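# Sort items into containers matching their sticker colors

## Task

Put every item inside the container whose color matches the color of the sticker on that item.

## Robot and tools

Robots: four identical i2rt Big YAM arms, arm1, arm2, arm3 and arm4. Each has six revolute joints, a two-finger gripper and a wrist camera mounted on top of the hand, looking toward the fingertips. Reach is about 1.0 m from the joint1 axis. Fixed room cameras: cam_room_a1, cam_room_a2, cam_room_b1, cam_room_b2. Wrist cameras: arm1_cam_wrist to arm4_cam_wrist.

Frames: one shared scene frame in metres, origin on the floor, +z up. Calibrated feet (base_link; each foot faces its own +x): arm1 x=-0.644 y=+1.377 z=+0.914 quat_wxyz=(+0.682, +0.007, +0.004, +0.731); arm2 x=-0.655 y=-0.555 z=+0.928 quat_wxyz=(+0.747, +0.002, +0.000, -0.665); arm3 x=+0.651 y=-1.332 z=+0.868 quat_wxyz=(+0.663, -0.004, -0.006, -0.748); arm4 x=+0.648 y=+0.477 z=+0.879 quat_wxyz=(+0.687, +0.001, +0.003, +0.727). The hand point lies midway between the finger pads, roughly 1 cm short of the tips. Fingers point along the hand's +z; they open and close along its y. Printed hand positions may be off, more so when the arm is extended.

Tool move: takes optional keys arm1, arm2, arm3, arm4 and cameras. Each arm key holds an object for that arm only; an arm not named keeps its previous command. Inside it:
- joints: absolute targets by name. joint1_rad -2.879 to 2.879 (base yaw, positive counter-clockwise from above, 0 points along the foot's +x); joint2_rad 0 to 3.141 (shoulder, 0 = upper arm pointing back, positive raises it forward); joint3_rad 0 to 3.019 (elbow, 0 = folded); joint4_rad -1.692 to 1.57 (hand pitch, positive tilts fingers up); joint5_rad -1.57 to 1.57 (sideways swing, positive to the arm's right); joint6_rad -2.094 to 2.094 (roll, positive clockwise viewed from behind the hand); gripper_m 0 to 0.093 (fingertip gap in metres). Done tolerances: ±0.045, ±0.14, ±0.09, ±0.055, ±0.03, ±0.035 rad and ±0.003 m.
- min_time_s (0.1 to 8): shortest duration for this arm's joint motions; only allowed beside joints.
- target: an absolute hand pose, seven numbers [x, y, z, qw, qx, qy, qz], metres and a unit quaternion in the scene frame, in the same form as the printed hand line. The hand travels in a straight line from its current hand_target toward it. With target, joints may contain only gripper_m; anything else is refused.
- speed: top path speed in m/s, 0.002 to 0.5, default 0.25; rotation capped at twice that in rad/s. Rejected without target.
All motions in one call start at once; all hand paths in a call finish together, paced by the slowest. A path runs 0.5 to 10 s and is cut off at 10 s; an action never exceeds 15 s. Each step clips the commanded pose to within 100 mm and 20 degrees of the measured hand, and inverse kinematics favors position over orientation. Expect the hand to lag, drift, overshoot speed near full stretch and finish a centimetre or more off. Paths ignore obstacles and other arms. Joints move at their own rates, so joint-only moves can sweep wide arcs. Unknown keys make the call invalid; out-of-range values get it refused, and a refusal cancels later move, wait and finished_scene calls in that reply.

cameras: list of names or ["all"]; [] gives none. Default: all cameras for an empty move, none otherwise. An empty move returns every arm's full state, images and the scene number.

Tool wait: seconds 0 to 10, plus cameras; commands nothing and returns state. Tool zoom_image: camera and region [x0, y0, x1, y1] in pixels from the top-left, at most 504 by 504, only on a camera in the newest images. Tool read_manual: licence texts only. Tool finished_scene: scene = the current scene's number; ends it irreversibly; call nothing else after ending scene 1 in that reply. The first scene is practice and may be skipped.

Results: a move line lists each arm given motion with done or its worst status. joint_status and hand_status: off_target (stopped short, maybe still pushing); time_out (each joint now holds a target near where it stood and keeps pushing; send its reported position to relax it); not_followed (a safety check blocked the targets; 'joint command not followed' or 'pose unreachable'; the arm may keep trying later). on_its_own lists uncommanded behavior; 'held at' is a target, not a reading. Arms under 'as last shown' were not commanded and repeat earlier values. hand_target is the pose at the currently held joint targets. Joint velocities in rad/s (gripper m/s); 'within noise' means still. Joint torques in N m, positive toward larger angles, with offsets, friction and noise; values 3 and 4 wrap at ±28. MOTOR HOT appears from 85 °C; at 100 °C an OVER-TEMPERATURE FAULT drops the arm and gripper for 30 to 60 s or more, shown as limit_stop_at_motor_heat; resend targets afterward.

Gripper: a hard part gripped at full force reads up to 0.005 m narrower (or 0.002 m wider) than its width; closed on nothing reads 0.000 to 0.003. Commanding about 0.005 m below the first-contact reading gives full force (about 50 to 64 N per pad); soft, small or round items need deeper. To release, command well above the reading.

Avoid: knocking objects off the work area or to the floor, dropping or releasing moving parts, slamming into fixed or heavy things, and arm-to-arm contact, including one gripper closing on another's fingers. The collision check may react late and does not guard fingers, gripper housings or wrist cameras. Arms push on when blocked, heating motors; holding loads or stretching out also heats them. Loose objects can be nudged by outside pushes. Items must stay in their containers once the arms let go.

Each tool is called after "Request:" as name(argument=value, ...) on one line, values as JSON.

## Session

Request:
move(arm1={"joints":{"joint1_rad":1.5,"joint2_rad":0.65,"joint3_rad":1.43,"joint4_rad":-1.49,"joint5_rad":0,"joint6_rad":0},"min_time_s":2}, arm2={"joints":{"joint1_rad":-1.69,"joint2_rad":0.65,"joint3_rad":1.43,"joint4_rad":-1.49,"joint5_rad":0,"joint6_rad":0},"min_time_s":2}, arm3={"joints":{"joint1_rad":1.69,"joint2_rad":0.65,"joint3_rad":1.43,"joint4_rad":-1.49,"joint5_rad":0,"joint6_rad":0},"min_time_s":2}, arm4={"joints":{"joint1_rad":-1.62,"joint2_rad":0.65,"joint3_rad":1.43,"joint4_rad":-1.49,"joint5_rad":0,"joint6_rad":0},"min_time_s":2}, cameras=["all"])

Request:
zoom_image(camera="arm1_cam_wrist", region=[160, 30, 510, 230])

Request:
zoom_image(camera="arm2_cam_wrist", region=[160, 30, 510, 230])

Scene clock: 2.63 s.
Joint torques (N m): arm1=[-1.2 4.72 13.82 2.26 -0.06 -0.08] | arm2=[0.32 1.38 12.22 3.06 0.13 -0.08] | arm3=[2.14 2.2 10.81 1.18 0.13 -0.11] | arm4=[0.21 2.61 6.9 0.88 0.2 0.14]
Motor temperatures (°C): arm1=[20 23 28 23 21 21 21] | arm2=[23 24 27 22 22 20 23] | arm3=[24 23 24 23 24 23 23] | arm4=[22 21 23 22 24 21 24]
Heat: arm1: hottest joint3_rad 28 °C; arm2: hottest joint3_rad 27 °C; arm3: hottest joint1_rad 24 °C; arm4: hottest joint5_rad 24 °C.
move: arm1 done; arm2 done; arm3 done; arm4 done
Joint velocities: within noise
arm1.joint_positions: joint1_rad=+1.493 joint2_rad=+0.638 joint3_rad=+1.376 joint4_rad=-1.509 joint5_rad=+0.001 joint6_rad=+0.008 gripper_m=+0.09398
arm1.joint_status: all done
arm1.hand: x=-0.8546 y=+1.3786 z=+1.4123 quat_wxyz=(-0.002, +0.918, -0.007, -0.397) (m; scene frame)
arm1.hand_target: x=-0.8566 y=+1.3768 z=+1.4382 quat_wxyz=(-0.001, +0.905, +0.000, -0.424) (m; scene frame)
arm1.hand_status: not commanded
arm2.joint_positions: joint1_rad=-1.685 joint2_rad=+0.639 joint3_rad=+1.395 joint4_rad=-1.510 joint5_rad=-0.003 joint6_rad=+0.015 gripper_m=+0.09397
arm2.joint_status: all done
arm2.hand: x=-0.8729 y=-0.5576 z=+1.4309 quat_wxyz=(-0.004, -0.918, +0.004, +0.396) (m; scene frame)
arm2.hand_target: x=-0.8772 y=-0.5560 z=+1.4484 quat_wxyz=(+0.002, -0.909, +0.000, +0.416) (m; scene frame)
arm2.hand_status: not commanded
arm3.joint_positions: joint1_rad=+1.679 joint2_rad=+0.641 joint3_rad=+1.395 joint4_rad=-1.482 joint5_rad=-0.003 joint6_rad=+0.007 gripper_m=+0.09398
arm3.joint_status: all done
arm3.hand: x=+0.8726 y=-1.3275 z=+1.3757 quat_wxyz=(-0.410, -0.006, -0.912, +0.006) (m; scene frame)
arm3.hand_target: x=+0.8714 y=-1.3253 z=+1.3885 quat_wxyz=(-0.418, +0.002, -0.909, +0.007) (m; scene frame)
arm3.hand_status: not commanded
arm4.joint_positions: joint1_rad=-1.616 joint2_rad=+0.641 joint3_rad=+1.432 joint4_rad=-1.478 joint5_rad=-0.003 joint6_rad=-0.014 gripper_m=+0.09398
arm4.joint_status: all done
arm4.hand: x=+0.8696 y=+0.4816 z=+1.4036 quat_wxyz=(-0.425, +0.013, -0.905, +0.001) (m; scene frame)
arm4.hand_target: x=+0.8715 y=+0.4802 z=+1.3987 quat_wxyz=(-0.415, +0.004, -0.910, +0.000) (m; scene frame)
arm4.hand_status: not commanded
pictures: arm1_cam_wrist, arm2_cam_wrist, arm3_cam_wrist, arm4_cam_wrist, cam_room_a1, cam_room_a2, cam_room_b1, cam_room_b2
Images, in order (width x height): arm1_cam_wrist 672x504, arm2_cam_wrist 672x504, arm3_cam_wrist 672x504, arm4_cam_wrist 672x504, cam_room_a1 672x504, cam_room_a2 672x504, cam_room_b1 672x504, cam_room_b2 672x504.

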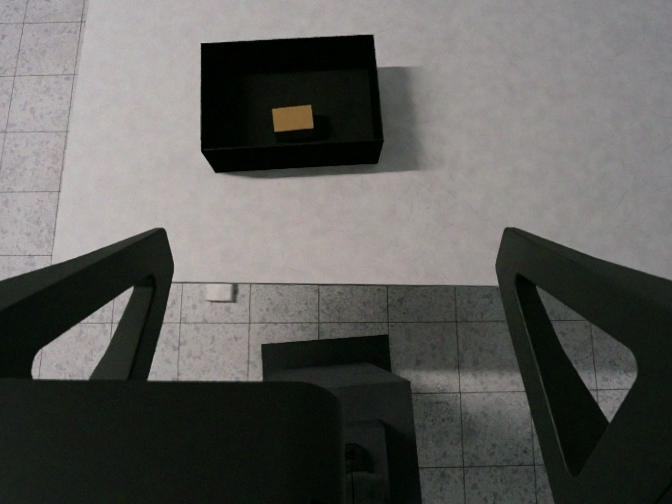

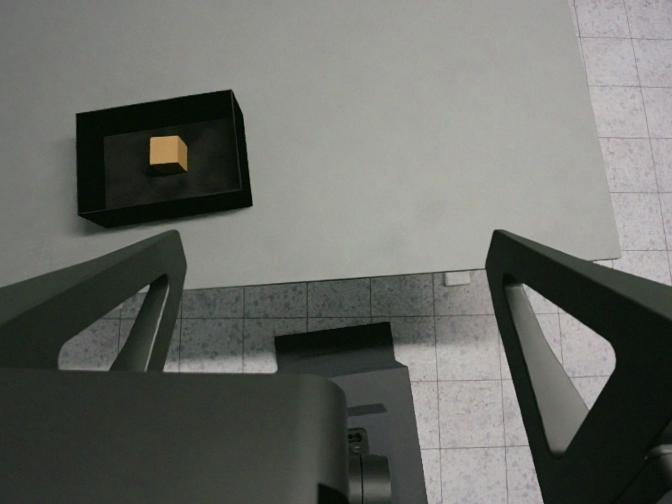

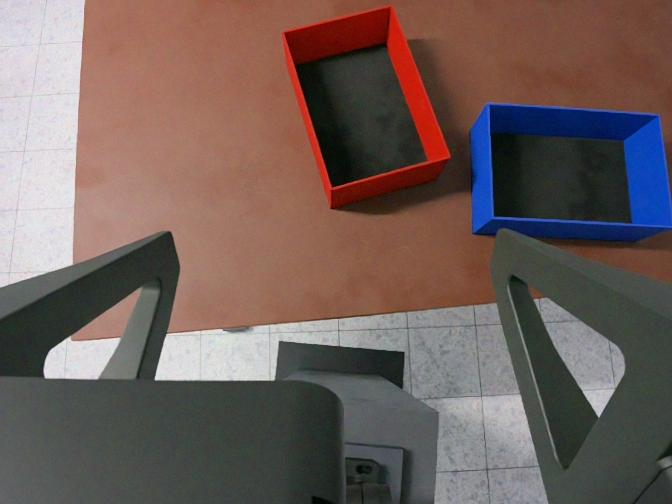

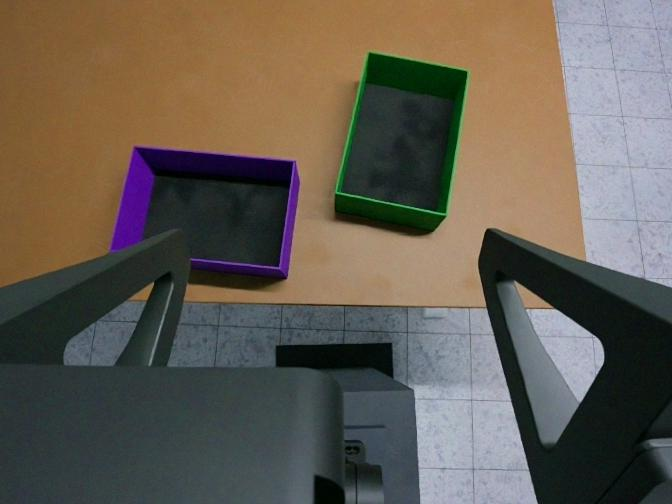

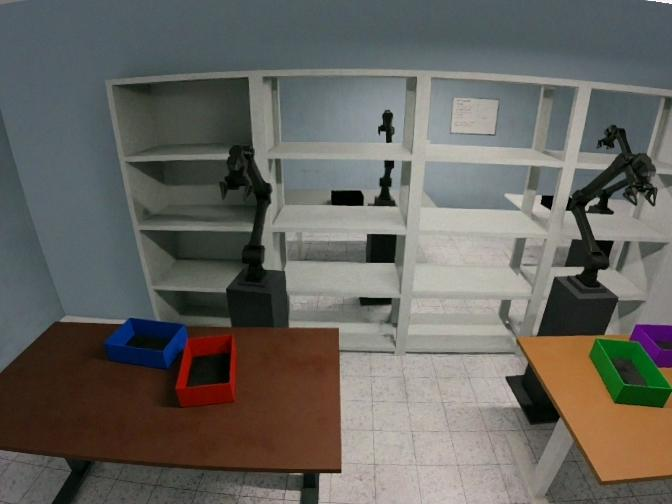

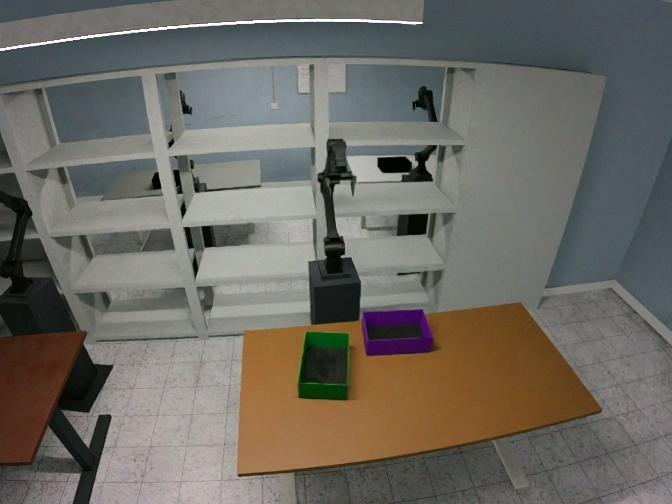

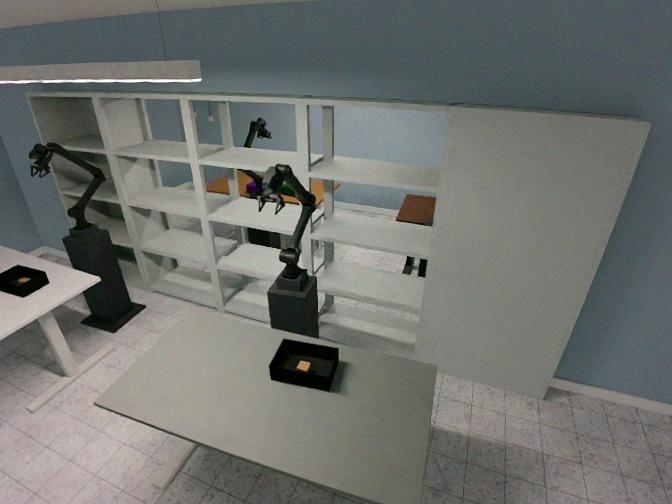

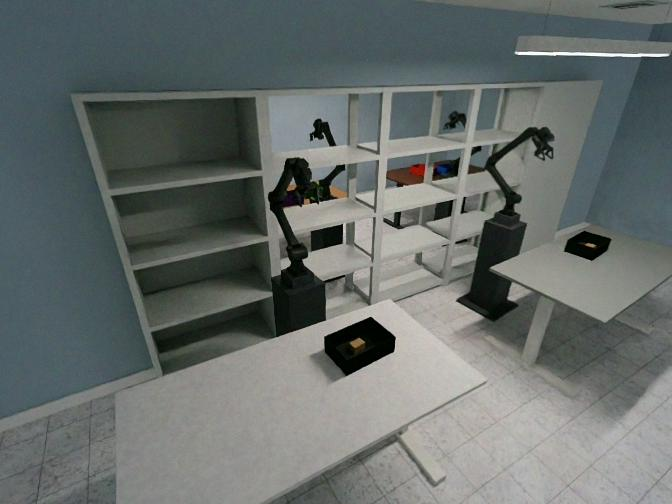

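Scaled by 1.440.

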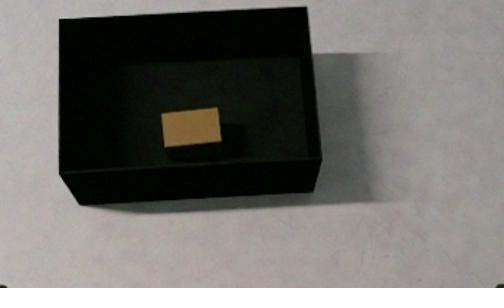

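Scaled by 1.440.

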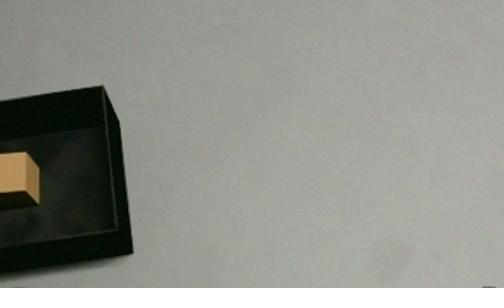

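Request:
zoom_image(camera="cam_room_b1", region=[260, 330, 350, 400])

Request:
zoom_image(camera="cam_room_b2", region=[315, 310, 405, 380])

Request:
zoom_image(camera="arm1_cam_wrist", region=[250, 80, 340, 150])

Request:
zoom_image(camera="arm2_cam_wrist", region=[125, 115, 215, 185])

Request:
zoom_image(camera="cam_room_b2", region=[560, 225, 620, 265])

Request:
zoom_image(camera="cam_room_b1", region=[0, 260, 60, 305])

Scaled by 5.600.

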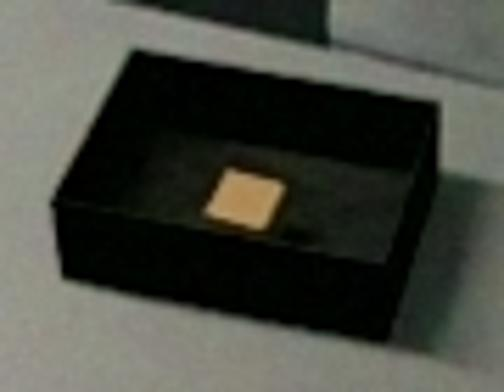

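Scaled by 5.600.

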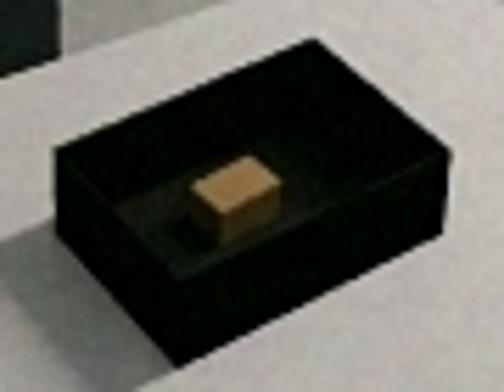

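Scaled by 5.600.

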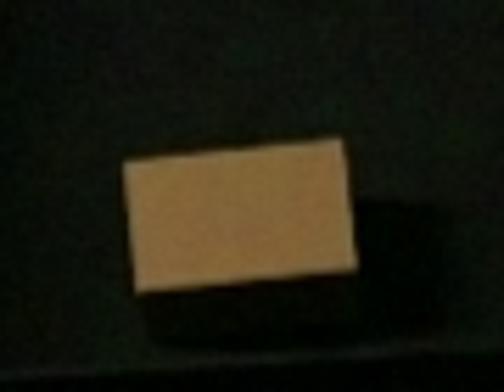

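Scaled by 5.600.

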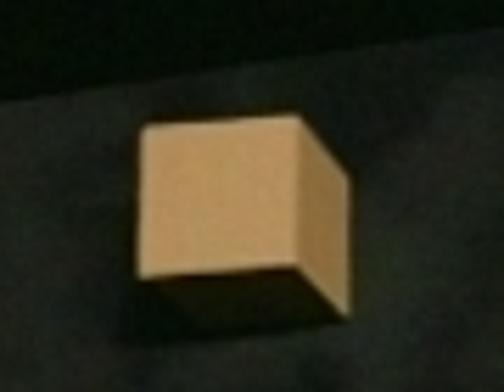

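Scaled by 8.400.

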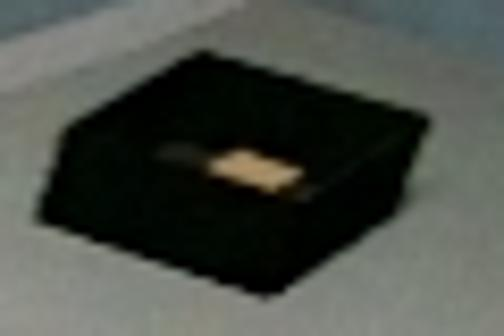

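Scaled by 8.400.

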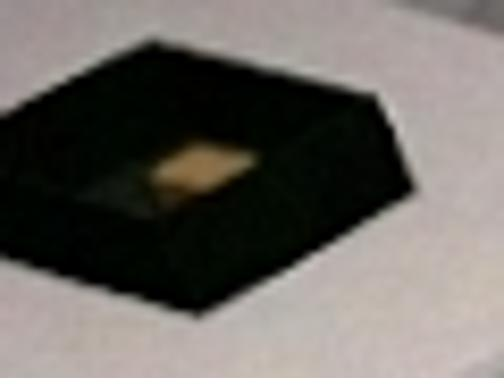

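Request:
move(arm1={"target":[-1.21,1.30,0.88,-0.0037,0.9962,0.0522,0.0697],"speed":0.3}, arm2={"target":[-1.178,-0.890,0.87,-0.0021,0.9971,0.0304,0.0698],"speed":0.3}, arm3={"joints":{"joint1_rad":-2.014,"joint2_rad":0.439,"joint3_rad":0.637,"joint4_rad":-0.35},"min_time_s":4}, arm4={"joints":{"joint1_rad":0.967,"joint2_rad":0.439,"joint3_rad":0.637,"joint4_rad":-0.35},"min_time_s":4}, cameras=["arm1_cam_wrist","arm2_cam_wrist"])

Scene clock: 42.00 s.
Joint torques (N m): arm1=[-0.97 -17.96 12.49 -0.06 -0.07 -0.05] | arm2=[1.55 -22.59 12.79 -0.14 -0.18 0.2] | arm3=[0.67 -0.56 9.76 2.63 -0.01 -0.11] | arm4=[0.97 -1.08 9.7 2.1 0.15 0.16]
Motor temperatures (°C): arm1=[20 24 32 23 21 21 21] | arm2=[23 24 31 22 22 20 23] | arm3=[24 23 26 23 24 23 23] | arm4=[22 21 27 22 24 21 24]
Heat: arm1: hottest joint3_rad 32 °C; arm2: hottest joint3_rad 31 °C; arm3: hottest joint3_rad 26 °C; arm4: hottest joint3_rad 27 °C.
move: arm1 off_target; arm2 off_target; arm3 done; arm4 done
Joint velocities: within noise
arm1.joint_positions: joint1_rad=+1.625 joint2_rad=+2.163 joint3_rad=+1.533 joint4_rad=-1.144 joint5_rad=-0.007 joint6_rad=+0.036 gripper_m=+0.09398
arm1.joint_status: not commanded
arm1.hand: x=-1.1888 y=+1.3093 z=+0.8614 quat_wxyz=(-0.006, +0.995, +0.043, +0.093) (m; scene frame)
arm1.hand_target: x=-1.2090 y=+1.2999 z=+0.8804 quat_wxyz=(-0.004, +0.996, +0.052, +0.069) (m; scene frame)
arm1.hand_status: off_target (0.030 m and 2.9 deg from the pose sent, 0.645 m and 55.1 deg at the start)
arm2.joint_positions: joint1_rad=-1.145 joint2_rad=+2.254 joint3_rad=+1.707 joint4_rad=-1.166 joint5_rad=-0.064 joint6_rad=+0.473 gripper_m=+0.09398
arm2.joint_status: not commanded
arm2.hand: x=-1.1672 y=-0.8767 z=+0.8639 quat_wxyz=(+0.008, -0.996, -0.032, -0.078) (m; scene frame)
arm2.hand_target: x=-1.1774 y=-0.8896 z=+0.8702 quat_wxyz=(+0.002, -0.997, -0.030, -0.070) (m; scene frame)
arm2.hand_status: off_target (0.018 m and 1.2 deg from the pose sent, 0.720 m and 54.9 deg at the start)
arm3.joint_positions: joint1_rad=-2.004 joint2_rad=+0.448 joint3_rad=+0.642 joint4_rad=-0.368 joint5_rad=+0.001 joint6_rad=+0.007 gripper_m=+0.09400
arm3.joint_status: all done
arm3.hand: x=+0.3711 y=-1.1527 z=+1.2515 quat_wxyz=(+0.169, -0.737, +0.216, +0.617) (m; scene frame)
arm3.hand_target: x=+0.3738 y=-1.1508 z=+1.2552 quat_wxyz=(+0.176, -0.730, +0.215, +0.624) (m; scene frame)
arm3.hand_status: not commanded
arm4.joint_positions: joint1_rad=+0.966 joint2_rad=+0.451 joint3_rad=+0.636 joint4_rad=-0.371 joint5_rad=-0.001 joint6_rad=-0.013 gripper_m=+0.09399
arm4.joint_status: all done
arm4.hand: x=+0.3683 y=+0.6507 z=+1.2609 quat_wxyz=(-0.174, +0.741, -0.205, -0.615) (m; scene frame)
arm4.hand_target: x=+0.3702 y=+0.6496 z=+1.2704 quat_wxyz=(-0.174, +0.729, -0.207, -0.629) (m; scene frame)
arm4.hand_status: not commanded
pictures: arm1_cam_wrist, arm2_cam_wrist
Images, in order (width x height): arm1_cam_wrist 672x504, arm2_cam_wrist 672x504.

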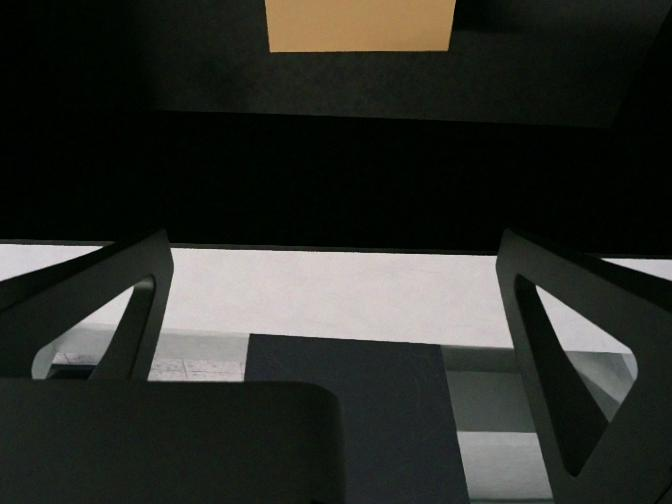

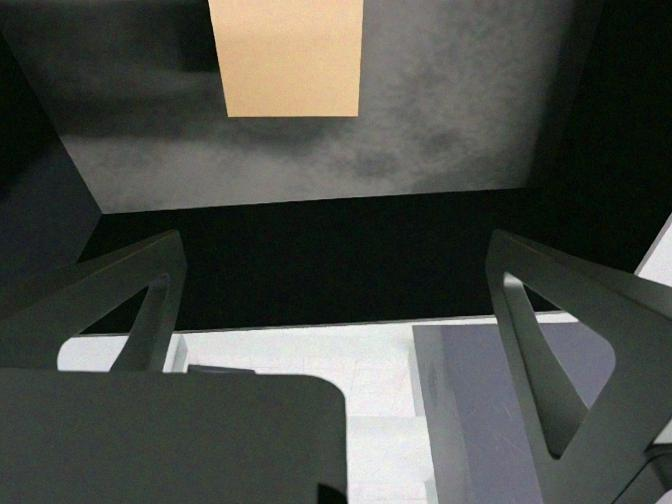

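Request:
move(arm1={"target":[-1.233,1.313,0.815,-0.0023,0.9976,0.0523,0.0436],"speed":0.15}, arm2={"target":[-1.187,-0.904,0.766,-0.0021,0.9971,0.0304,0.0698],"speed":0.15}, cameras=["arm1_cam_wrist","arm2_cam_wrist"])

Scene clock: 53.93 s.
Joint torques (N m): arm1=[-2.84 -17.49 11.82 0.53 0.09 -0.06] | arm2=[1.49 -22.65 11.77 0.75 -0.19 0.21] | arm3=[0.79 -0.56 9.77 2.65 -0.01 -0.12] | arm4=[0.97 -0.44 9.83 2.29 0.13 0.18]
Motor temperatures (°C): arm1=[20 25 33 23 21 21 21] | arm2=[23 25 33 22 22 20 23] | arm3=[24 23 27 23 24 23 23] | arm4=[22 21 29 22 24 21 24]
Heat: arm1: hottest joint3_rad 33 °C; arm2: hottest joint3_rad 33 °C; arm3: hottest joint3_rad 27 °C; arm4: hottest joint3_rad 29 °C.
move: arm1 off_target; arm2 off_target
Joint velocities: within noise
arm1.joint_positions: joint1_rad=+1.622 joint2_rad=+2.259 joint3_rad=+1.548 joint4_rad=-1.011 joint5_rad=-0.005 joint6_rad=+0.012 gripper_m=+0.09398
arm1.joint_status: not commanded
arm1.hand: x=-1.2080 y=+1.3094 z=+0.8079 quat_wxyz=(-0.004, +0.996, +0.054, +0.068) (m; scene frame)
arm1.hand_target: x=-1.2320 y=+1.3132 z=+0.8158 quat_wxyz=(-0.003, +0.998, +0.052, +0.043) (m; scene frame)
arm1.hand_status: off_target (0.026 m and 2.8 deg from the pose sent, 0.064 m and 5.8 deg at the start)
arm2.joint_positions: joint1_rad=-1.134 joint2_rad=+2.438 joint3_rad=+1.777 joint4_rad=-1.057 joint5_rad=-0.066 joint6_rad=+0.483 gripper_m=+0.09398
arm2.joint_status: not commanded
arm2.hand: x=-1.1759 y=-0.8901 z=+0.7702 quat_wxyz=(+0.010, -0.996, -0.033, -0.081) (m; scene frame)
arm2.hand_target: x=-1.1863 y=-0.9038 z=+0.7664 quat_wxyz=(+0.002, -0.997, -0.031, -0.070) (m; scene frame)
arm2.hand_status: off_target (0.018 m and 1.6 deg from the pose sent, 0.104 m and 1.2 deg at the start)
arm3, arm4: as last shown
pictures: arm1_cam_wrist, arm2_cam_wrist
Images, in order (width x height): arm1_cam_wrist 672x504, arm2_cam_wrist 672x504.

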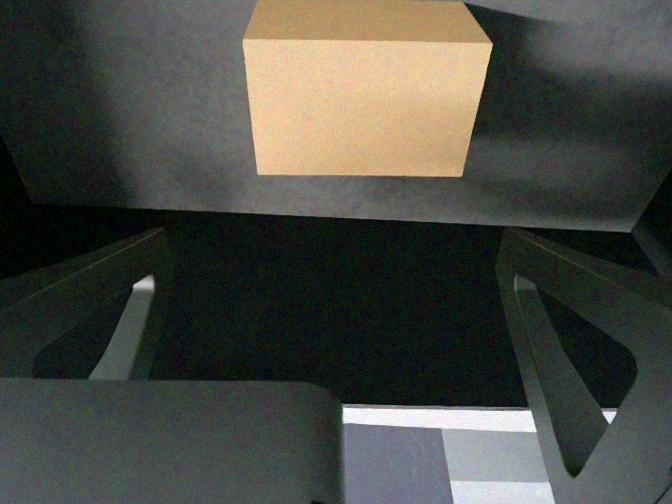

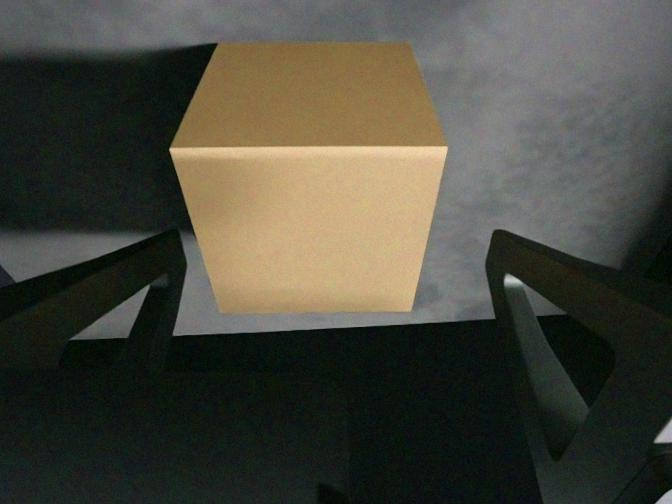

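Request:
move(arm1={"target":[-1.236,1.324,0.805,-0.0023,0.9976,0.0523,0.0436],"speed":0.15}, arm2={"joints":{"gripper_m":0.035}}, cameras=["arm1_cam_wrist","arm2_cam_wrist"])

Scene clock: 65.00 s.
Joint torques (N m): arm1=[-2.37 -16.32 11.99 0.62 0.12 -0.01] | arm2=[1.55 -22.83 11.82 0.76 -0.12 0.2] | arm3=[0.62 -0.62 9.76 2.62 -0.01 -0.11] | arm4=[0.67 -0.62 9.78 2.22 0.18 0.18]
Motor temperatures (°C): arm1=[20 25 34 23 21 21 21] | arm2=[23 26 32 22 22 20 23] | arm3=[24 23 27 23 24 23 23] | arm4=[22 21 30 22 24 21 24]
Heat: arm1: hottest joint3_rad 34 °C; arm2: hottest joint3_rad 32 °C; arm3: hottest joint3_rad 27 °C; arm4: hottest joint3_rad 30 °C.
move: arm1 off_target; arm2 off_target
Joint velocities: within noise
arm1.joint_positions: joint1_rad=+1.599 joint2_rad=+2.271 joint3_rad=+1.555 joint4_rad=-0.996 joint5_rad=-0.004 joint6_rad=-0.006 gripper_m=+0.09398
arm1.joint_status: not commanded
arm1.hand: x=-1.2136 y=+1.3219 z=+0.8027 quat_wxyz=(-0.003, +0.997, +0.051, +0.063) (m; scene frame)
arm1.hand_target: x=-1.2352 y=+1.3241 z=+0.8057 quat_wxyz=(-0.003, +0.998, +0.052, +0.043) (m; scene frame)
arm1.hand_status: off_target (0.023 m and 2.3 deg from the pose sent, 0.032 m and 2.8 deg at the start)
arm2.joint_positions: joint1_rad=-1.134 joint2_rad=+2.438 joint3_rad=+1.777 joint4_rad=-1.057 joint5_rad=-0.067 joint6_rad=+0.483 gripper_m=+0.05291
arm2.joint_status: gripper_m off_target (ended at +0.05295, target +0.03500)
arm2.hand: x=-1.1758 y=-0.8903 z=+0.7702 quat_wxyz=(+0.009, -0.996, -0.033, -0.082) (m; scene frame)
arm2.hand_target: x=-1.1863 y=-0.9037 z=+0.7664 quat_wxyz=(+0.002, -0.997, -0.030, -0.070) (m; scene frame)
arm2.hand_status: not commanded
arm3, arm4: as last shown
pictures: arm1_cam_wrist, arm2_cam_wrist
Images, in order (width x height): arm1_cam_wrist 672x504, arm2_cam_wrist 672x504.

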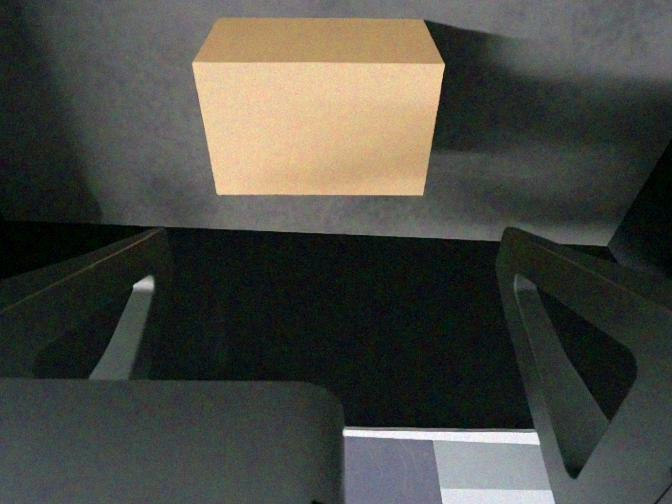

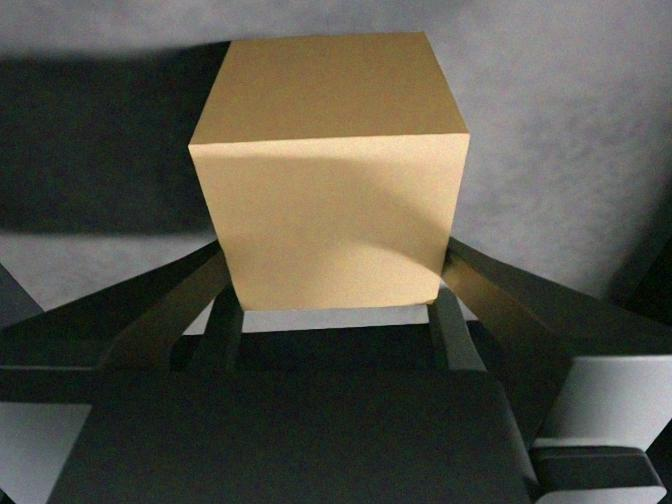

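Request:
move(arm1={"target":[-1.250,1.312,0.80,-0.0023,0.9976,0.0523,0.0436],"speed":0.15}, arm2={"joints":{"gripper_m":0.093}}, cameras=["arm1_cam_wrist"])

Request:
move(arm2={"target":[-1.204,-0.905,0.757,-0.0021,0.9971,0.0304,0.0698],"speed":0.1}, cameras=["arm2_cam_wrist"])

Scene clock: 74.37 s.
Joint torques (N m): arm1=[-1.2 -16.26 12 -0.12 0 0.1] | arm2=[1.44 -22.59 11.78 0.72 -0.11 0.2] | arm3=[0.62 -0.56 9.77 2.65 0 -0.12] | arm4=[1.03 -0.67 9.68 2.14 0.15 0.16]
Motor temperatures (°C): arm1=[20 25 34 23 21 21 21] | arm2=[23 27 32 22 22 20 23] | arm3=[24 23 27 23 24 23 23] | arm4=[22 21 31 22 24 21 24]
Heat: arm1: hottest joint3_rad 34 °C; arm2: hottest joint3_rad 32 °C; arm3: hottest joint3_rad 27 °C; arm4: hottest joint3_rad 31 °C.
move: arm1 off_target; arm2 done
Joint velocities: within noise
arm1.joint_positions: joint1_rad=+1.599 joint2_rad=+2.312 joint3_rad=+1.619 joint4_rad=-1.000 joint5_rad=-0.004 joint6_rad=-0.005 gripper_m=+0.09398
arm1.joint_status: not commanded
arm1.hand: x=-1.2341 y=+1.3199 z=+0.7972 quat_wxyz=(-0.003, +0.997, +0.051, +0.053) (m; scene frame)
arm1.hand_target: x=-1.2494 y=+1.3119 z=+0.8004 quat_wxyz=(-0.002, +0.998, +0.052, +0.043) (m; scene frame)
arm1.hand_status: off_target (0.018 m and 1.1 deg from the pose sent, 0.038 m and 2.3 deg at the start)
arm2.joint_positions: joint1_rad=-1.134 joint2_rad=+2.438 joint3_rad=+1.777 joint4_rad=-1.057 joint5_rad=-0.067 joint6_rad=+0.484 gripper_m=+0.09294
arm2.joint_status: all done
arm2.hand: x=-1.1758 y=-0.8903 z=+0.7702 quat_wxyz=(+0.009, -0.996, -0.032, -0.082) (m; scene frame)
arm2.hand_target: x=-1.1863 y=-0.9037 z=+0.7664 quat_wxyz=(+0.002, -0.997, -0.031, -0.070) (m; scene frame)
arm2.hand_status: not commanded
arm3, arm4: as last shown
pictures: arm1_cam_wrist
Images, in order (width x height): arm1_cam_wrist 672x504.

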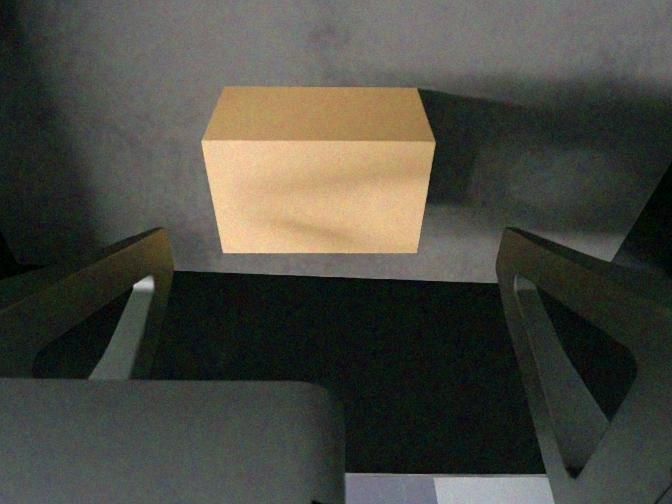

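Scene clock: 75.43 s.
Joint torques (N m): arm1=[-1.14 -16.67 12.22 -0.02 -0.06 0.15] | arm2=[0.56 -22.18 12.27 -0.09 -0.03 0.09] | arm3=[0.56 -0.56 9.76 2.66 -0.01 -0.12] | arm4=[0.79 -0.73 9.83 2.21 0.12 0.17]
Motor temperatures (°C): arm1=[20 25 34 23 21 21 21] | arm2=[23 27 32 22 22 20 23] | arm3=[24 23 27 23 24 23 23] | arm4=[22 21 31 22 24 21 24]
Heat: arm1: hottest joint3_rad 34 °C; arm2: hottest joint3_rad 32 °C; arm3: hottest joint3_rad 27 °C; arm4: hottest joint3_rad 31 °C.
move: arm2 off_target
Joint velocities: within noise
arm1, arm3, arm4: as last shown
arm2.joint_positions: joint1_rad=-1.134 joint2_rad=+2.475 joint3_rad=+1.852 joint4_rad=-1.062 joint5_rad=-0.067 joint6_rad=+0.484 gripper_m=+0.09294
arm2.joint_status: not commanded
arm2.hand: x=-1.1960 y=-0.9028 z=+0.7683 quat_wxyz=(+0.001, -0.997, -0.033, -0.067) (m; scene frame)
arm2.hand_target: x=-1.2034 y=-0.9047 z=+0.7572 quat_wxyz=(+0.002, -0.997, -0.030, -0.069) (m; scene frame)
arm2.hand_status: off_target (0.014 m and 0.4 deg from the pose sent, 0.034 m and 1.6 deg at the start)
pictures: arm2_cam_wrist
Images, in order (width x height): arm2_cam_wrist 672x504.

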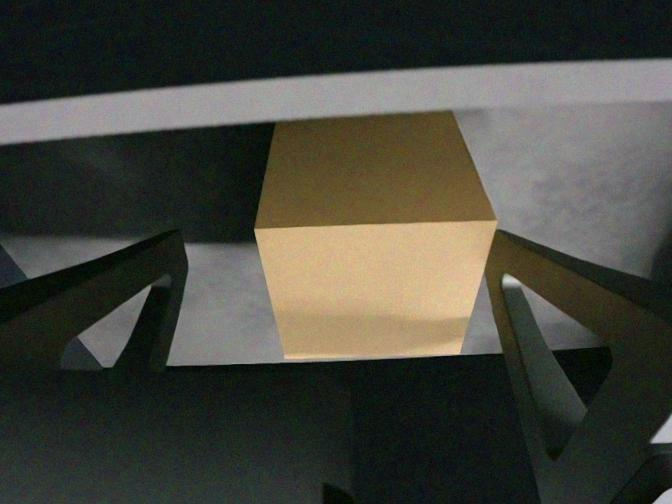

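Request:
move(arm1={"target":[-1.248,1.303,0.79,-0.0023,0.9976,0.0523,0.0436],"speed":0.15}, arm2={"target":[-1.204,-0.886,0.755,-0.0021,0.9971,0.0304,0.0698],"speed":0.1}, cameras=["arm1_cam_wrist","arm2_cam_wrist"])

Scene clock: 94.37 s.
Joint torques (N m): arm1=[-1.32 -16.85 11.56 0.5 -0.04 0.09] | arm2=[0.38 -23.65 8.59 0.9 0.1 -0.07] | arm3=[0.67 -0.5 9.77 2.62 -0.02 -0.12] | arm4=[0.85 -1.03 9.68 2.18 0.15 0.13]
Motor temperatures (°C): arm1=[20 26 36 23 21 21 21] | arm2=[23 28 35 22 22 20 23] | arm3=[24 23 27 23 24 23 23] | arm4=[22 21 33 22 24 21 24]
Heat: arm1: hottest joint3_rad 36 °C; arm2: hottest joint3_rad 35 °C; arm3: hottest joint3_rad 27 °C; arm4: hottest joint3_rad 33 °C.
move: arm1 off_target; arm2 off_target
Joint velocities: within noise
arm1.joint_positions: joint1_rad=+1.616 joint2_rad=+2.327 joint3_rad=+1.619 joint4_rad=-1.000 joint5_rad=-0.005 joint6_rad=+0.009 gripper_m=+0.09398
arm1.joint_status: not commanded
arm1.hand: x=-1.2292 y=+1.3104 z=+0.7882 quat_wxyz=(-0.004, +0.997, +0.052, +0.061) (m; scene frame)
arm1.hand_target: x=-1.2473 y=+1.3031 z=+0.7905 quat_wxyz=(-0.002, +0.998, +0.052, +0.044) (m; scene frame)
arm1.hand_status: off_target (0.020 m and 2.0 deg from the pose sent, 0.023 m and 1.1 deg at the start)
arm2.joint_positions: joint1_rad=-1.157 joint2_rad=+2.475 joint3_rad=+1.852 joint4_rad=-1.062 joint5_rad=-0.067 joint6_rad=+0.476 gripper_m=+0.09294
arm2.joint_status: not commanded
arm2.hand: x=-1.2041 y=-0.8899 z=+0.7683 quat_wxyz=(+0.000, -0.997, -0.025, -0.067) (m; scene frame)
arm2.hand_target: x=-1.2037 y=-0.8859 z=+0.7552 quat_wxyz=(+0.002, -0.997, -0.030, -0.070) (m; scene frame)
arm2.hand_status: off_target (0.014 m and 0.7 deg from the pose sent, 0.023 m and 0.4 deg at the start)
arm3, arm4: as last shown
pictures: arm1_cam_wrist, arm2_cam_wrist
Images, in order (width x height): arm1_cam_wrist 672x504, arm2_cam_wrist 672x504.

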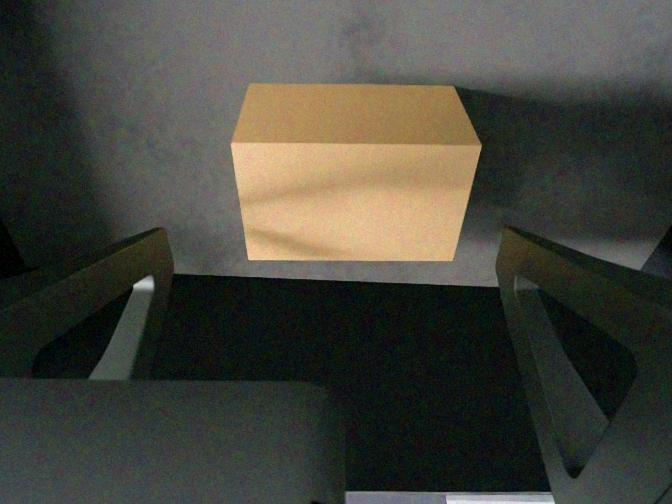

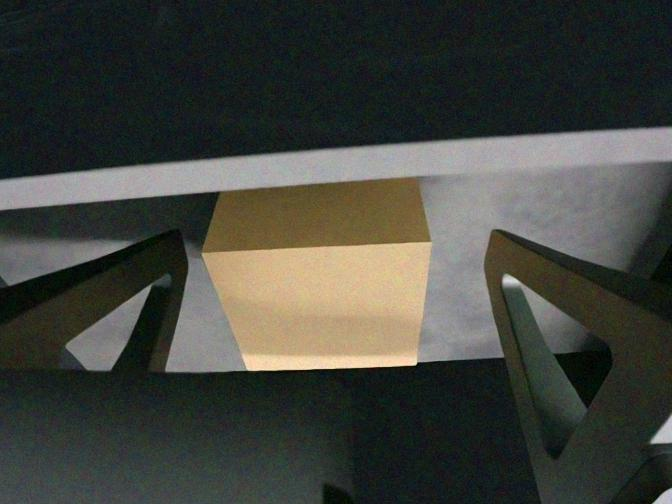

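Request:
move(arm1={"target":[-1.248,1.320,0.79,-0.0023,0.9976,0.0523,0.0436],"speed":0.1}, arm2={"joints":{"gripper_m":0.035}}, cameras=["arm1_cam_wrist","arm2_cam_wrist"])

Scene clock: 107.80 s.
Joint torques (N m): arm1=[-3.43 -17.44 10.99 0.65 0.08 0.01] | arm2=[0.38 -23.65 8.57 0.88 0.07 -0.06] | arm3=[0.62 -0.56 9.77 2.63 -0.01 -0.12] | arm4=[0.85 -0.56 9.83 2.18 0.13 0.17]
Motor temperatures (°C): arm1=[20 26 36 23 21 21 21] | arm2=[23 28 34 22 22 20 23] | arm3=[24 23 28 23 24 23 23] | arm4=[22 21 33 22 24 21 24]
Heat: arm1: hottest joint3_rad 36 °C; arm2: hottest joint3_rad 34 °C; arm3: hottest joint3_rad 28 °C; arm4: hottest joint3_rad 33 °C.
move: arm1 off_target; arm2 off_target
Joint velocities: within noise
arm1.joint_positions: joint1_rad=+1.607 joint2_rad=+2.327 joint3_rad=+1.619 joint4_rad=-1.000 joint5_rad=-0.005 joint6_rad=-0.002 gripper_m=+0.09398
arm1.joint_status: not commanded
arm1.hand: x=-1.2298 y=+1.3160 z=+0.7882 quat_wxyz=(-0.003, +0.997, +0.053, +0.061) (m; scene frame)
arm1.hand_target: x=-1.2474 y=+1.3201 z=+0.7904 quat_wxyz=(-0.002, +0.998, +0.052, +0.044) (m; scene frame)
arm1.hand_status: off_target (0.019 m and 2.0 deg from the pose sent, 0.021 m and 2.0 deg at the start)
arm2.joint_positions: joint1_rad=-1.157 joint2_rad=+2.475 joint3_rad=+1.852 joint4_rad=-1.061 joint5_rad=-0.066 joint6_rad=+0.475 gripper_m=+0.05311
arm2.joint_status: gripper_m off_target (ended at +0.05314, target +0.03500)
arm2.hand: x=-1.2044 y=-0.8900 z=+0.7682 quat_wxyz=(+0.000, -0.997, -0.026, -0.067) (m; scene frame)
arm2.hand_target: x=-1.2037 y=-0.8859 z=+0.7552 quat_wxyz=(+0.002, -0.997, -0.030, -0.070) (m; scene frame)
arm2.hand_status: not commanded
arm3, arm4: as last shown
pictures: arm1_cam_wrist, arm2_cam_wrist
Images, in order (width x height): arm1_cam_wrist 672x504, arm2_cam_wrist 672x504.

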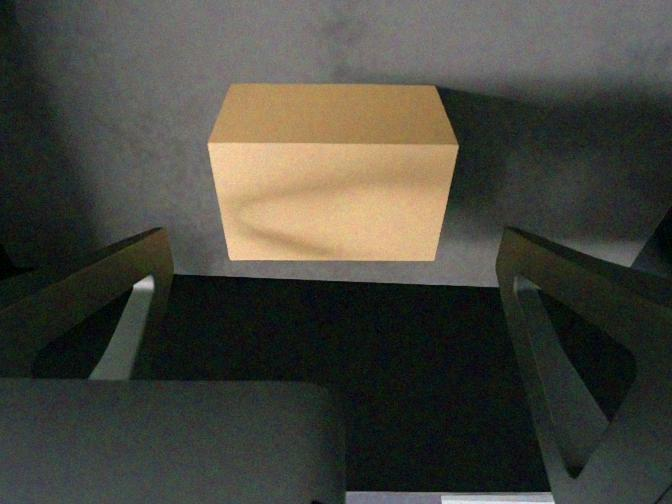

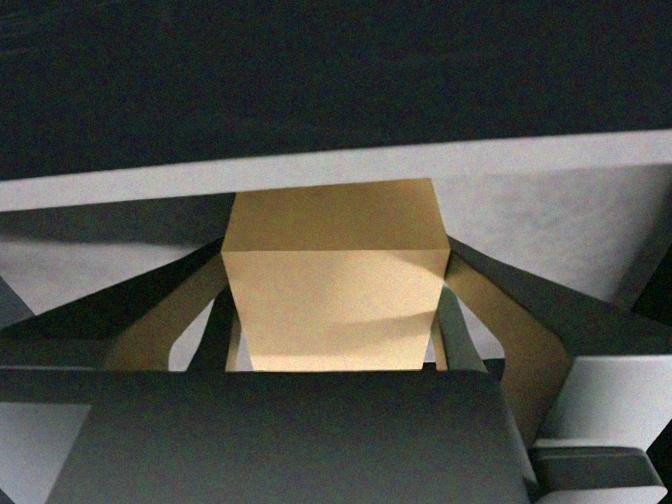

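Request:
move(arm1={"target":[-1.247,1.3205,0.750,-0.0023,0.9976,0.0523,0.0436],"speed":0.1}, arm2={"target":[-1.11,-0.85,1.10,-0.0021,0.9971,0.0304,0.0698],"speed":0.25}, cameras=["arm1_cam_wrist","arm2_cam_wrist"])

Scene clock: 113.50 s.
Joint torques (N m): arm1=[-2.43 -16.91 10.89 0.7 0.1 -0.04] | arm2=[1.49 -19.37 13.38 -0.12 -0.1 0.18] | arm3=[0.62 -0.62 9.73 2.63 -0.02 -0.11] | arm4=[0.85 -0.26 9.8 2.28 0.17 0.12]
Motor temperatures (°C): arm1=[20 26 36 23 21 21 21] | arm2=[23 28 34 22 22 20 23] | arm3=[24 23 28 23 24 23 23] | arm4=[22 21 34 22 24 21 24]
Heat: arm1: hottest joint3_rad 36 °C; arm2: hottest joint3_rad 34 °C; arm3: hottest joint3_rad 28 °C; arm4: hottest joint3_rad 34 °C.
move: arm1 off_target; arm2 off_target
Joint velocities: within noise
arm1.joint_positions: joint1_rad=+1.607 joint2_rad=+2.391 joint3_rad=+1.619 joint4_rad=-0.935 joint5_rad=-0.005 joint6_rad=-0.002 gripper_m=+0.09398
arm1.joint_status: not commanded
arm1.hand: x=-1.2285 y=+1.3163 z=+0.7502 quat_wxyz=(-0.003, +0.997, +0.053, +0.060) (m; scene frame)
arm1.hand_target: x=-1.2465 y=+1.3206 z=+0.7506 quat_wxyz=(-0.002, +0.998, +0.052, +0.043) (m; scene frame)
arm1.hand_status: off_target (0.019 m and 1.9 deg from the pose sent, 0.042 m and 2.0 deg at the start)
arm2.joint_positions: joint1_rad=-1.143 joint2_rad=+1.849 joint3_rad=+1.668 joint4_rad=-1.533 joint5_rad=-0.066 joint6_rad=+0.476 gripper_m=+0.05311
arm2.joint_status: not commanded
arm2.hand: x=-1.1043 y=-0.8406 z=+1.0882 quat_wxyz=(+0.008, -0.996, -0.032, -0.080) (m; scene frame)
arm2.hand_target: x=-1.1095 y=-0.8498 z=+1.1001 quat_wxyz=(+0.002, -0.997, -0.030, -0.070) (m; scene frame)
arm2.hand_status: off_target (0.016 m and 1.3 deg from the pose sent, 0.347 m and 0.7 deg at the start)
arm3, arm4: as last shown
pictures: arm1_cam_wrist, arm2_cam_wrist
Images, in order (width x height): arm1_cam_wrist 672x504, arm2_cam_wrist 672x504.

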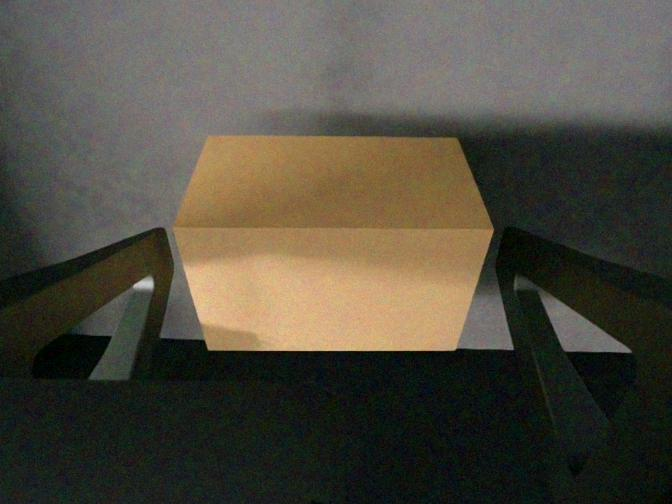

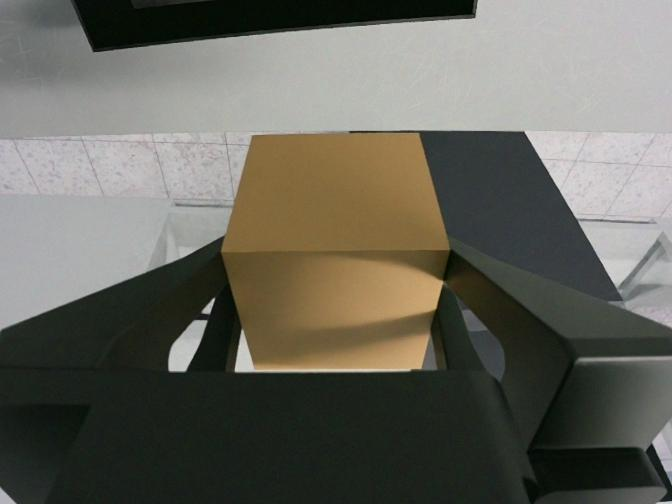

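Request:
move(arm1={"joints":{"gripper_m":0.055}})

Request:
move(arm1={"target":[-1.14,1.30,1.10,-0.0023,0.9976,0.0523,0.0436],"speed":0.25}, arm2={"joints":{"joint1_rad":0.947,"joint2_rad":0.439,"joint3_rad":0.637,"joint4_rad":-0.35,"joint5_rad":0,"joint6_rad":0},"min_time_s":3}, cameras=["arm1_cam_wrist","arm3_cam_wrist","cam_room_a1"])

Request:
zoom_image(camera="arm3_cam_wrist", region=[220, 0, 420, 150])

Request:
zoom_image(camera="cam_room_a1", region=[290, 120, 430, 240])

Scene clock: 118.67 s.
Joint torques (N m): arm1=[-2.9 -17.26 10.81 0.69 0.12 -0.03] | arm2=[1.38 -19.55 13.38 -0.13 -0.1 0.18] | arm3=[0.5 -0.67 9.77 2.65 0 -0.11] | arm4=[0.62 -1.03 9.81 2.13 0.12 0.17]
Motor temperatures (°C): arm1=[20 26 36 23 21 21 21] | arm2=[23 28 34 22 22 20 23] | arm3=[24 23 28 23 24 23 23] | arm4=[22 21 34 22 24 21 24]
Heat: arm1: hottest joint3_rad 36 °C; arm2: hottest joint3_rad 34 °C; arm3: hottest joint3_rad 28 °C; arm4: hottest joint3_rad 34 °C.
move: arm1 off_target
Joint velocities: within noise
arm1.joint_positions: joint1_rad=+1.607 joint2_rad=+2.391 joint3_rad=+1.619 joint4_rad=-0.934 joint5_rad=-0.005 joint6_rad=-0.002 gripper_m=+0.06896
arm1.joint_status: gripper_m off_target (ended at +0.06899, target +0.05500)
arm1.hand: x=-1.2287 y=+1.3162 z=+0.7502 quat_wxyz=(-0.003, +0.997, +0.053, +0.059) (m; scene frame)
arm1.hand_target: x=-1.2465 y=+1.3206 z=+0.7506 quat_wxyz=(-0.002, +0.998, +0.052, +0.043) (m; scene frame)
arm1.hand_status: not commanded
arm2: as last shown
arm3.joint_positions: joint1_rad=-2.004 joint2_rad=+0.448 joint3_rad=+0.642 joint4_rad=-0.368 joint5_rad=+0.001 joint6_rad=+0.007 gripper_m=+0.09400
arm3.joint_status: not commanded
arm3.hand: x=+0.3711 y=-1.1527 z=+1.2515 quat_wxyz=(+0.169, -0.737, +0.216, +0.617) (m; scene frame)
arm3.hand_target: x=+0.3738 y=-1.1508 z=+1.2552 quat_wxyz=(+0.176, -0.730, +0.215, +0.624) (m; scene frame)
arm3.hand_status: not commanded
arm4.joint_positions: joint1_rad=+0.966 joint2_rad=+0.451 joint3_rad=+0.636 joint4_rad=-0.371 joint5_rad=-0.001 joint6_rad=-0.013 gripper_m=+0.09399
arm4.joint_status: not commanded
arm4.hand: x=+0.3683 y=+0.6507 z=+1.2609 quat_wxyz=(-0.174, +0.741, -0.205, -0.615) (m; scene frame)
arm4.hand_target: x=+0.3702 y=+0.6496 z=+1.2704 quat_wxyz=(-0.174, +0.729, -0.207, -0.629) (m; scene frame)
arm4.hand_status: not commanded
pictures: none

Scene clock: 122.17 s.
Joint torques (N m): arm1=[-0.62 -13.74 14.75 -0.23 -0.02 0.08] | arm2=[0.91 -0.97 11.19 3.7 0.15 -0.06] | arm3=[0.56 -0.5 9.78 2.66 -0.01 -0.11] | arm4=[0.62 -0.91 9.7 2.14 0.12 0.16]
Motor temperatures (°C): arm1=[20 26 36 23 21 21 21] | arm2=[23 28 34 22 22 20 24] | arm3=[24 23 28 23 24 23 23] | arm4=[22 21 34 22 24 21 24]
Heat: arm1: hottest joint3_rad 36 °C; arm2: hottest joint3_rad 34 °C; arm3: hottest joint3_rad 28 °C; arm4: hottest joint3_rad 34 °C.
move: arm1 off_target; arm2 done
Joint velocities: within noise
arm1.joint_positions: joint1_rad=+1.642 joint2_rad=+1.749 joint3_rad=+1.512 joint4_rad=-1.486 joint5_rad=-0.008 joint6_rad=+0.037 gripper_m=+0.06896
arm1.joint_status: not commanded
arm1.hand: x=-1.1258 y=+1.3076 z=+1.0782 quat_wxyz=(-0.004, +0.996, +0.051, +0.068) (m; scene frame)
arm1.hand_target: x=-1.1389 y=+1.3002 z=+1.1000 quat_wxyz=(-0.002, +0.998, +0.052, +0.044) (m; scene frame)
arm1.hand_status: off_target (0.027 m and 2.8 deg from the pose sent, 0.361 m and 1.8 deg at the start)
arm2.joint_positions: joint1_rad=+0.945 joint2_rad=+0.444 joint3_rad=+0.648 joint4_rad=-0.377 joint5_rad=-0.004 joint6_rad=+0.015 gripper_m=+0.05311
arm2.joint_status: all done
arm2.hand: x=-0.3697 y=-0.7158 z=+1.3177 quat_wxyz=(-0.625, -0.198, -0.739, +0.155) (m; scene frame)
arm2.hand_target: x=-0.3695 y=-0.7160 z=+1.3186 quat_wxyz=(-0.631, -0.191, -0.734, +0.162) (m; scene frame)
arm2.hand_status: not commanded
arm3, arm4: as last shown
pictures: arm1_cam_wrist, arm3_cam_wrist, cam_room_a1
Images, in order (width x height): arm1_cam_wrist 672x504, arm3_cam_wrist 672x504, cam_room_a1 672x504.

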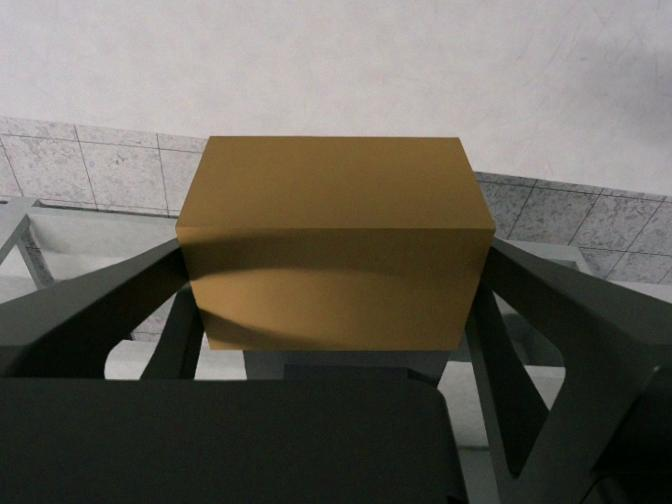

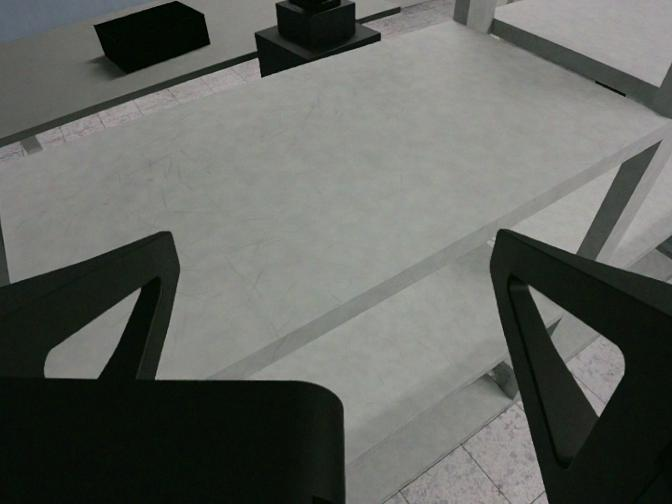

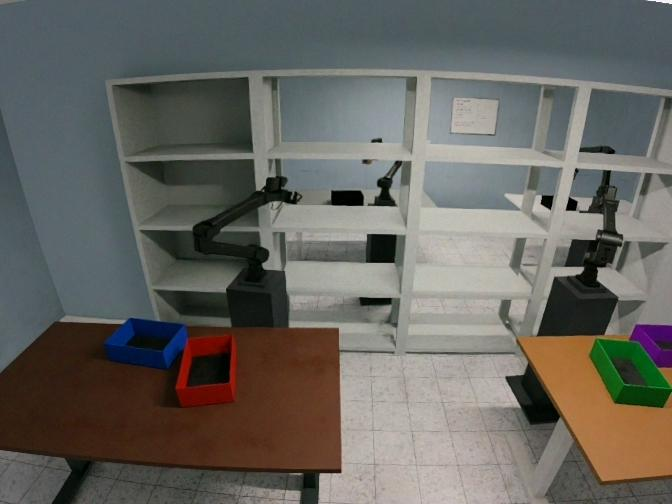

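Scaled by 2.520.

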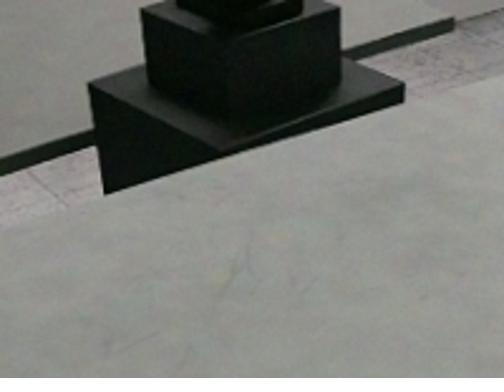

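Scaled by 3.600.

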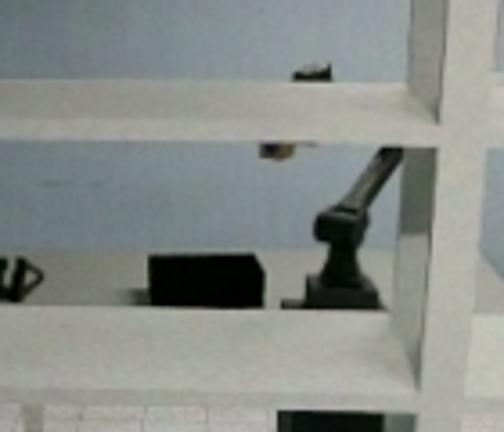

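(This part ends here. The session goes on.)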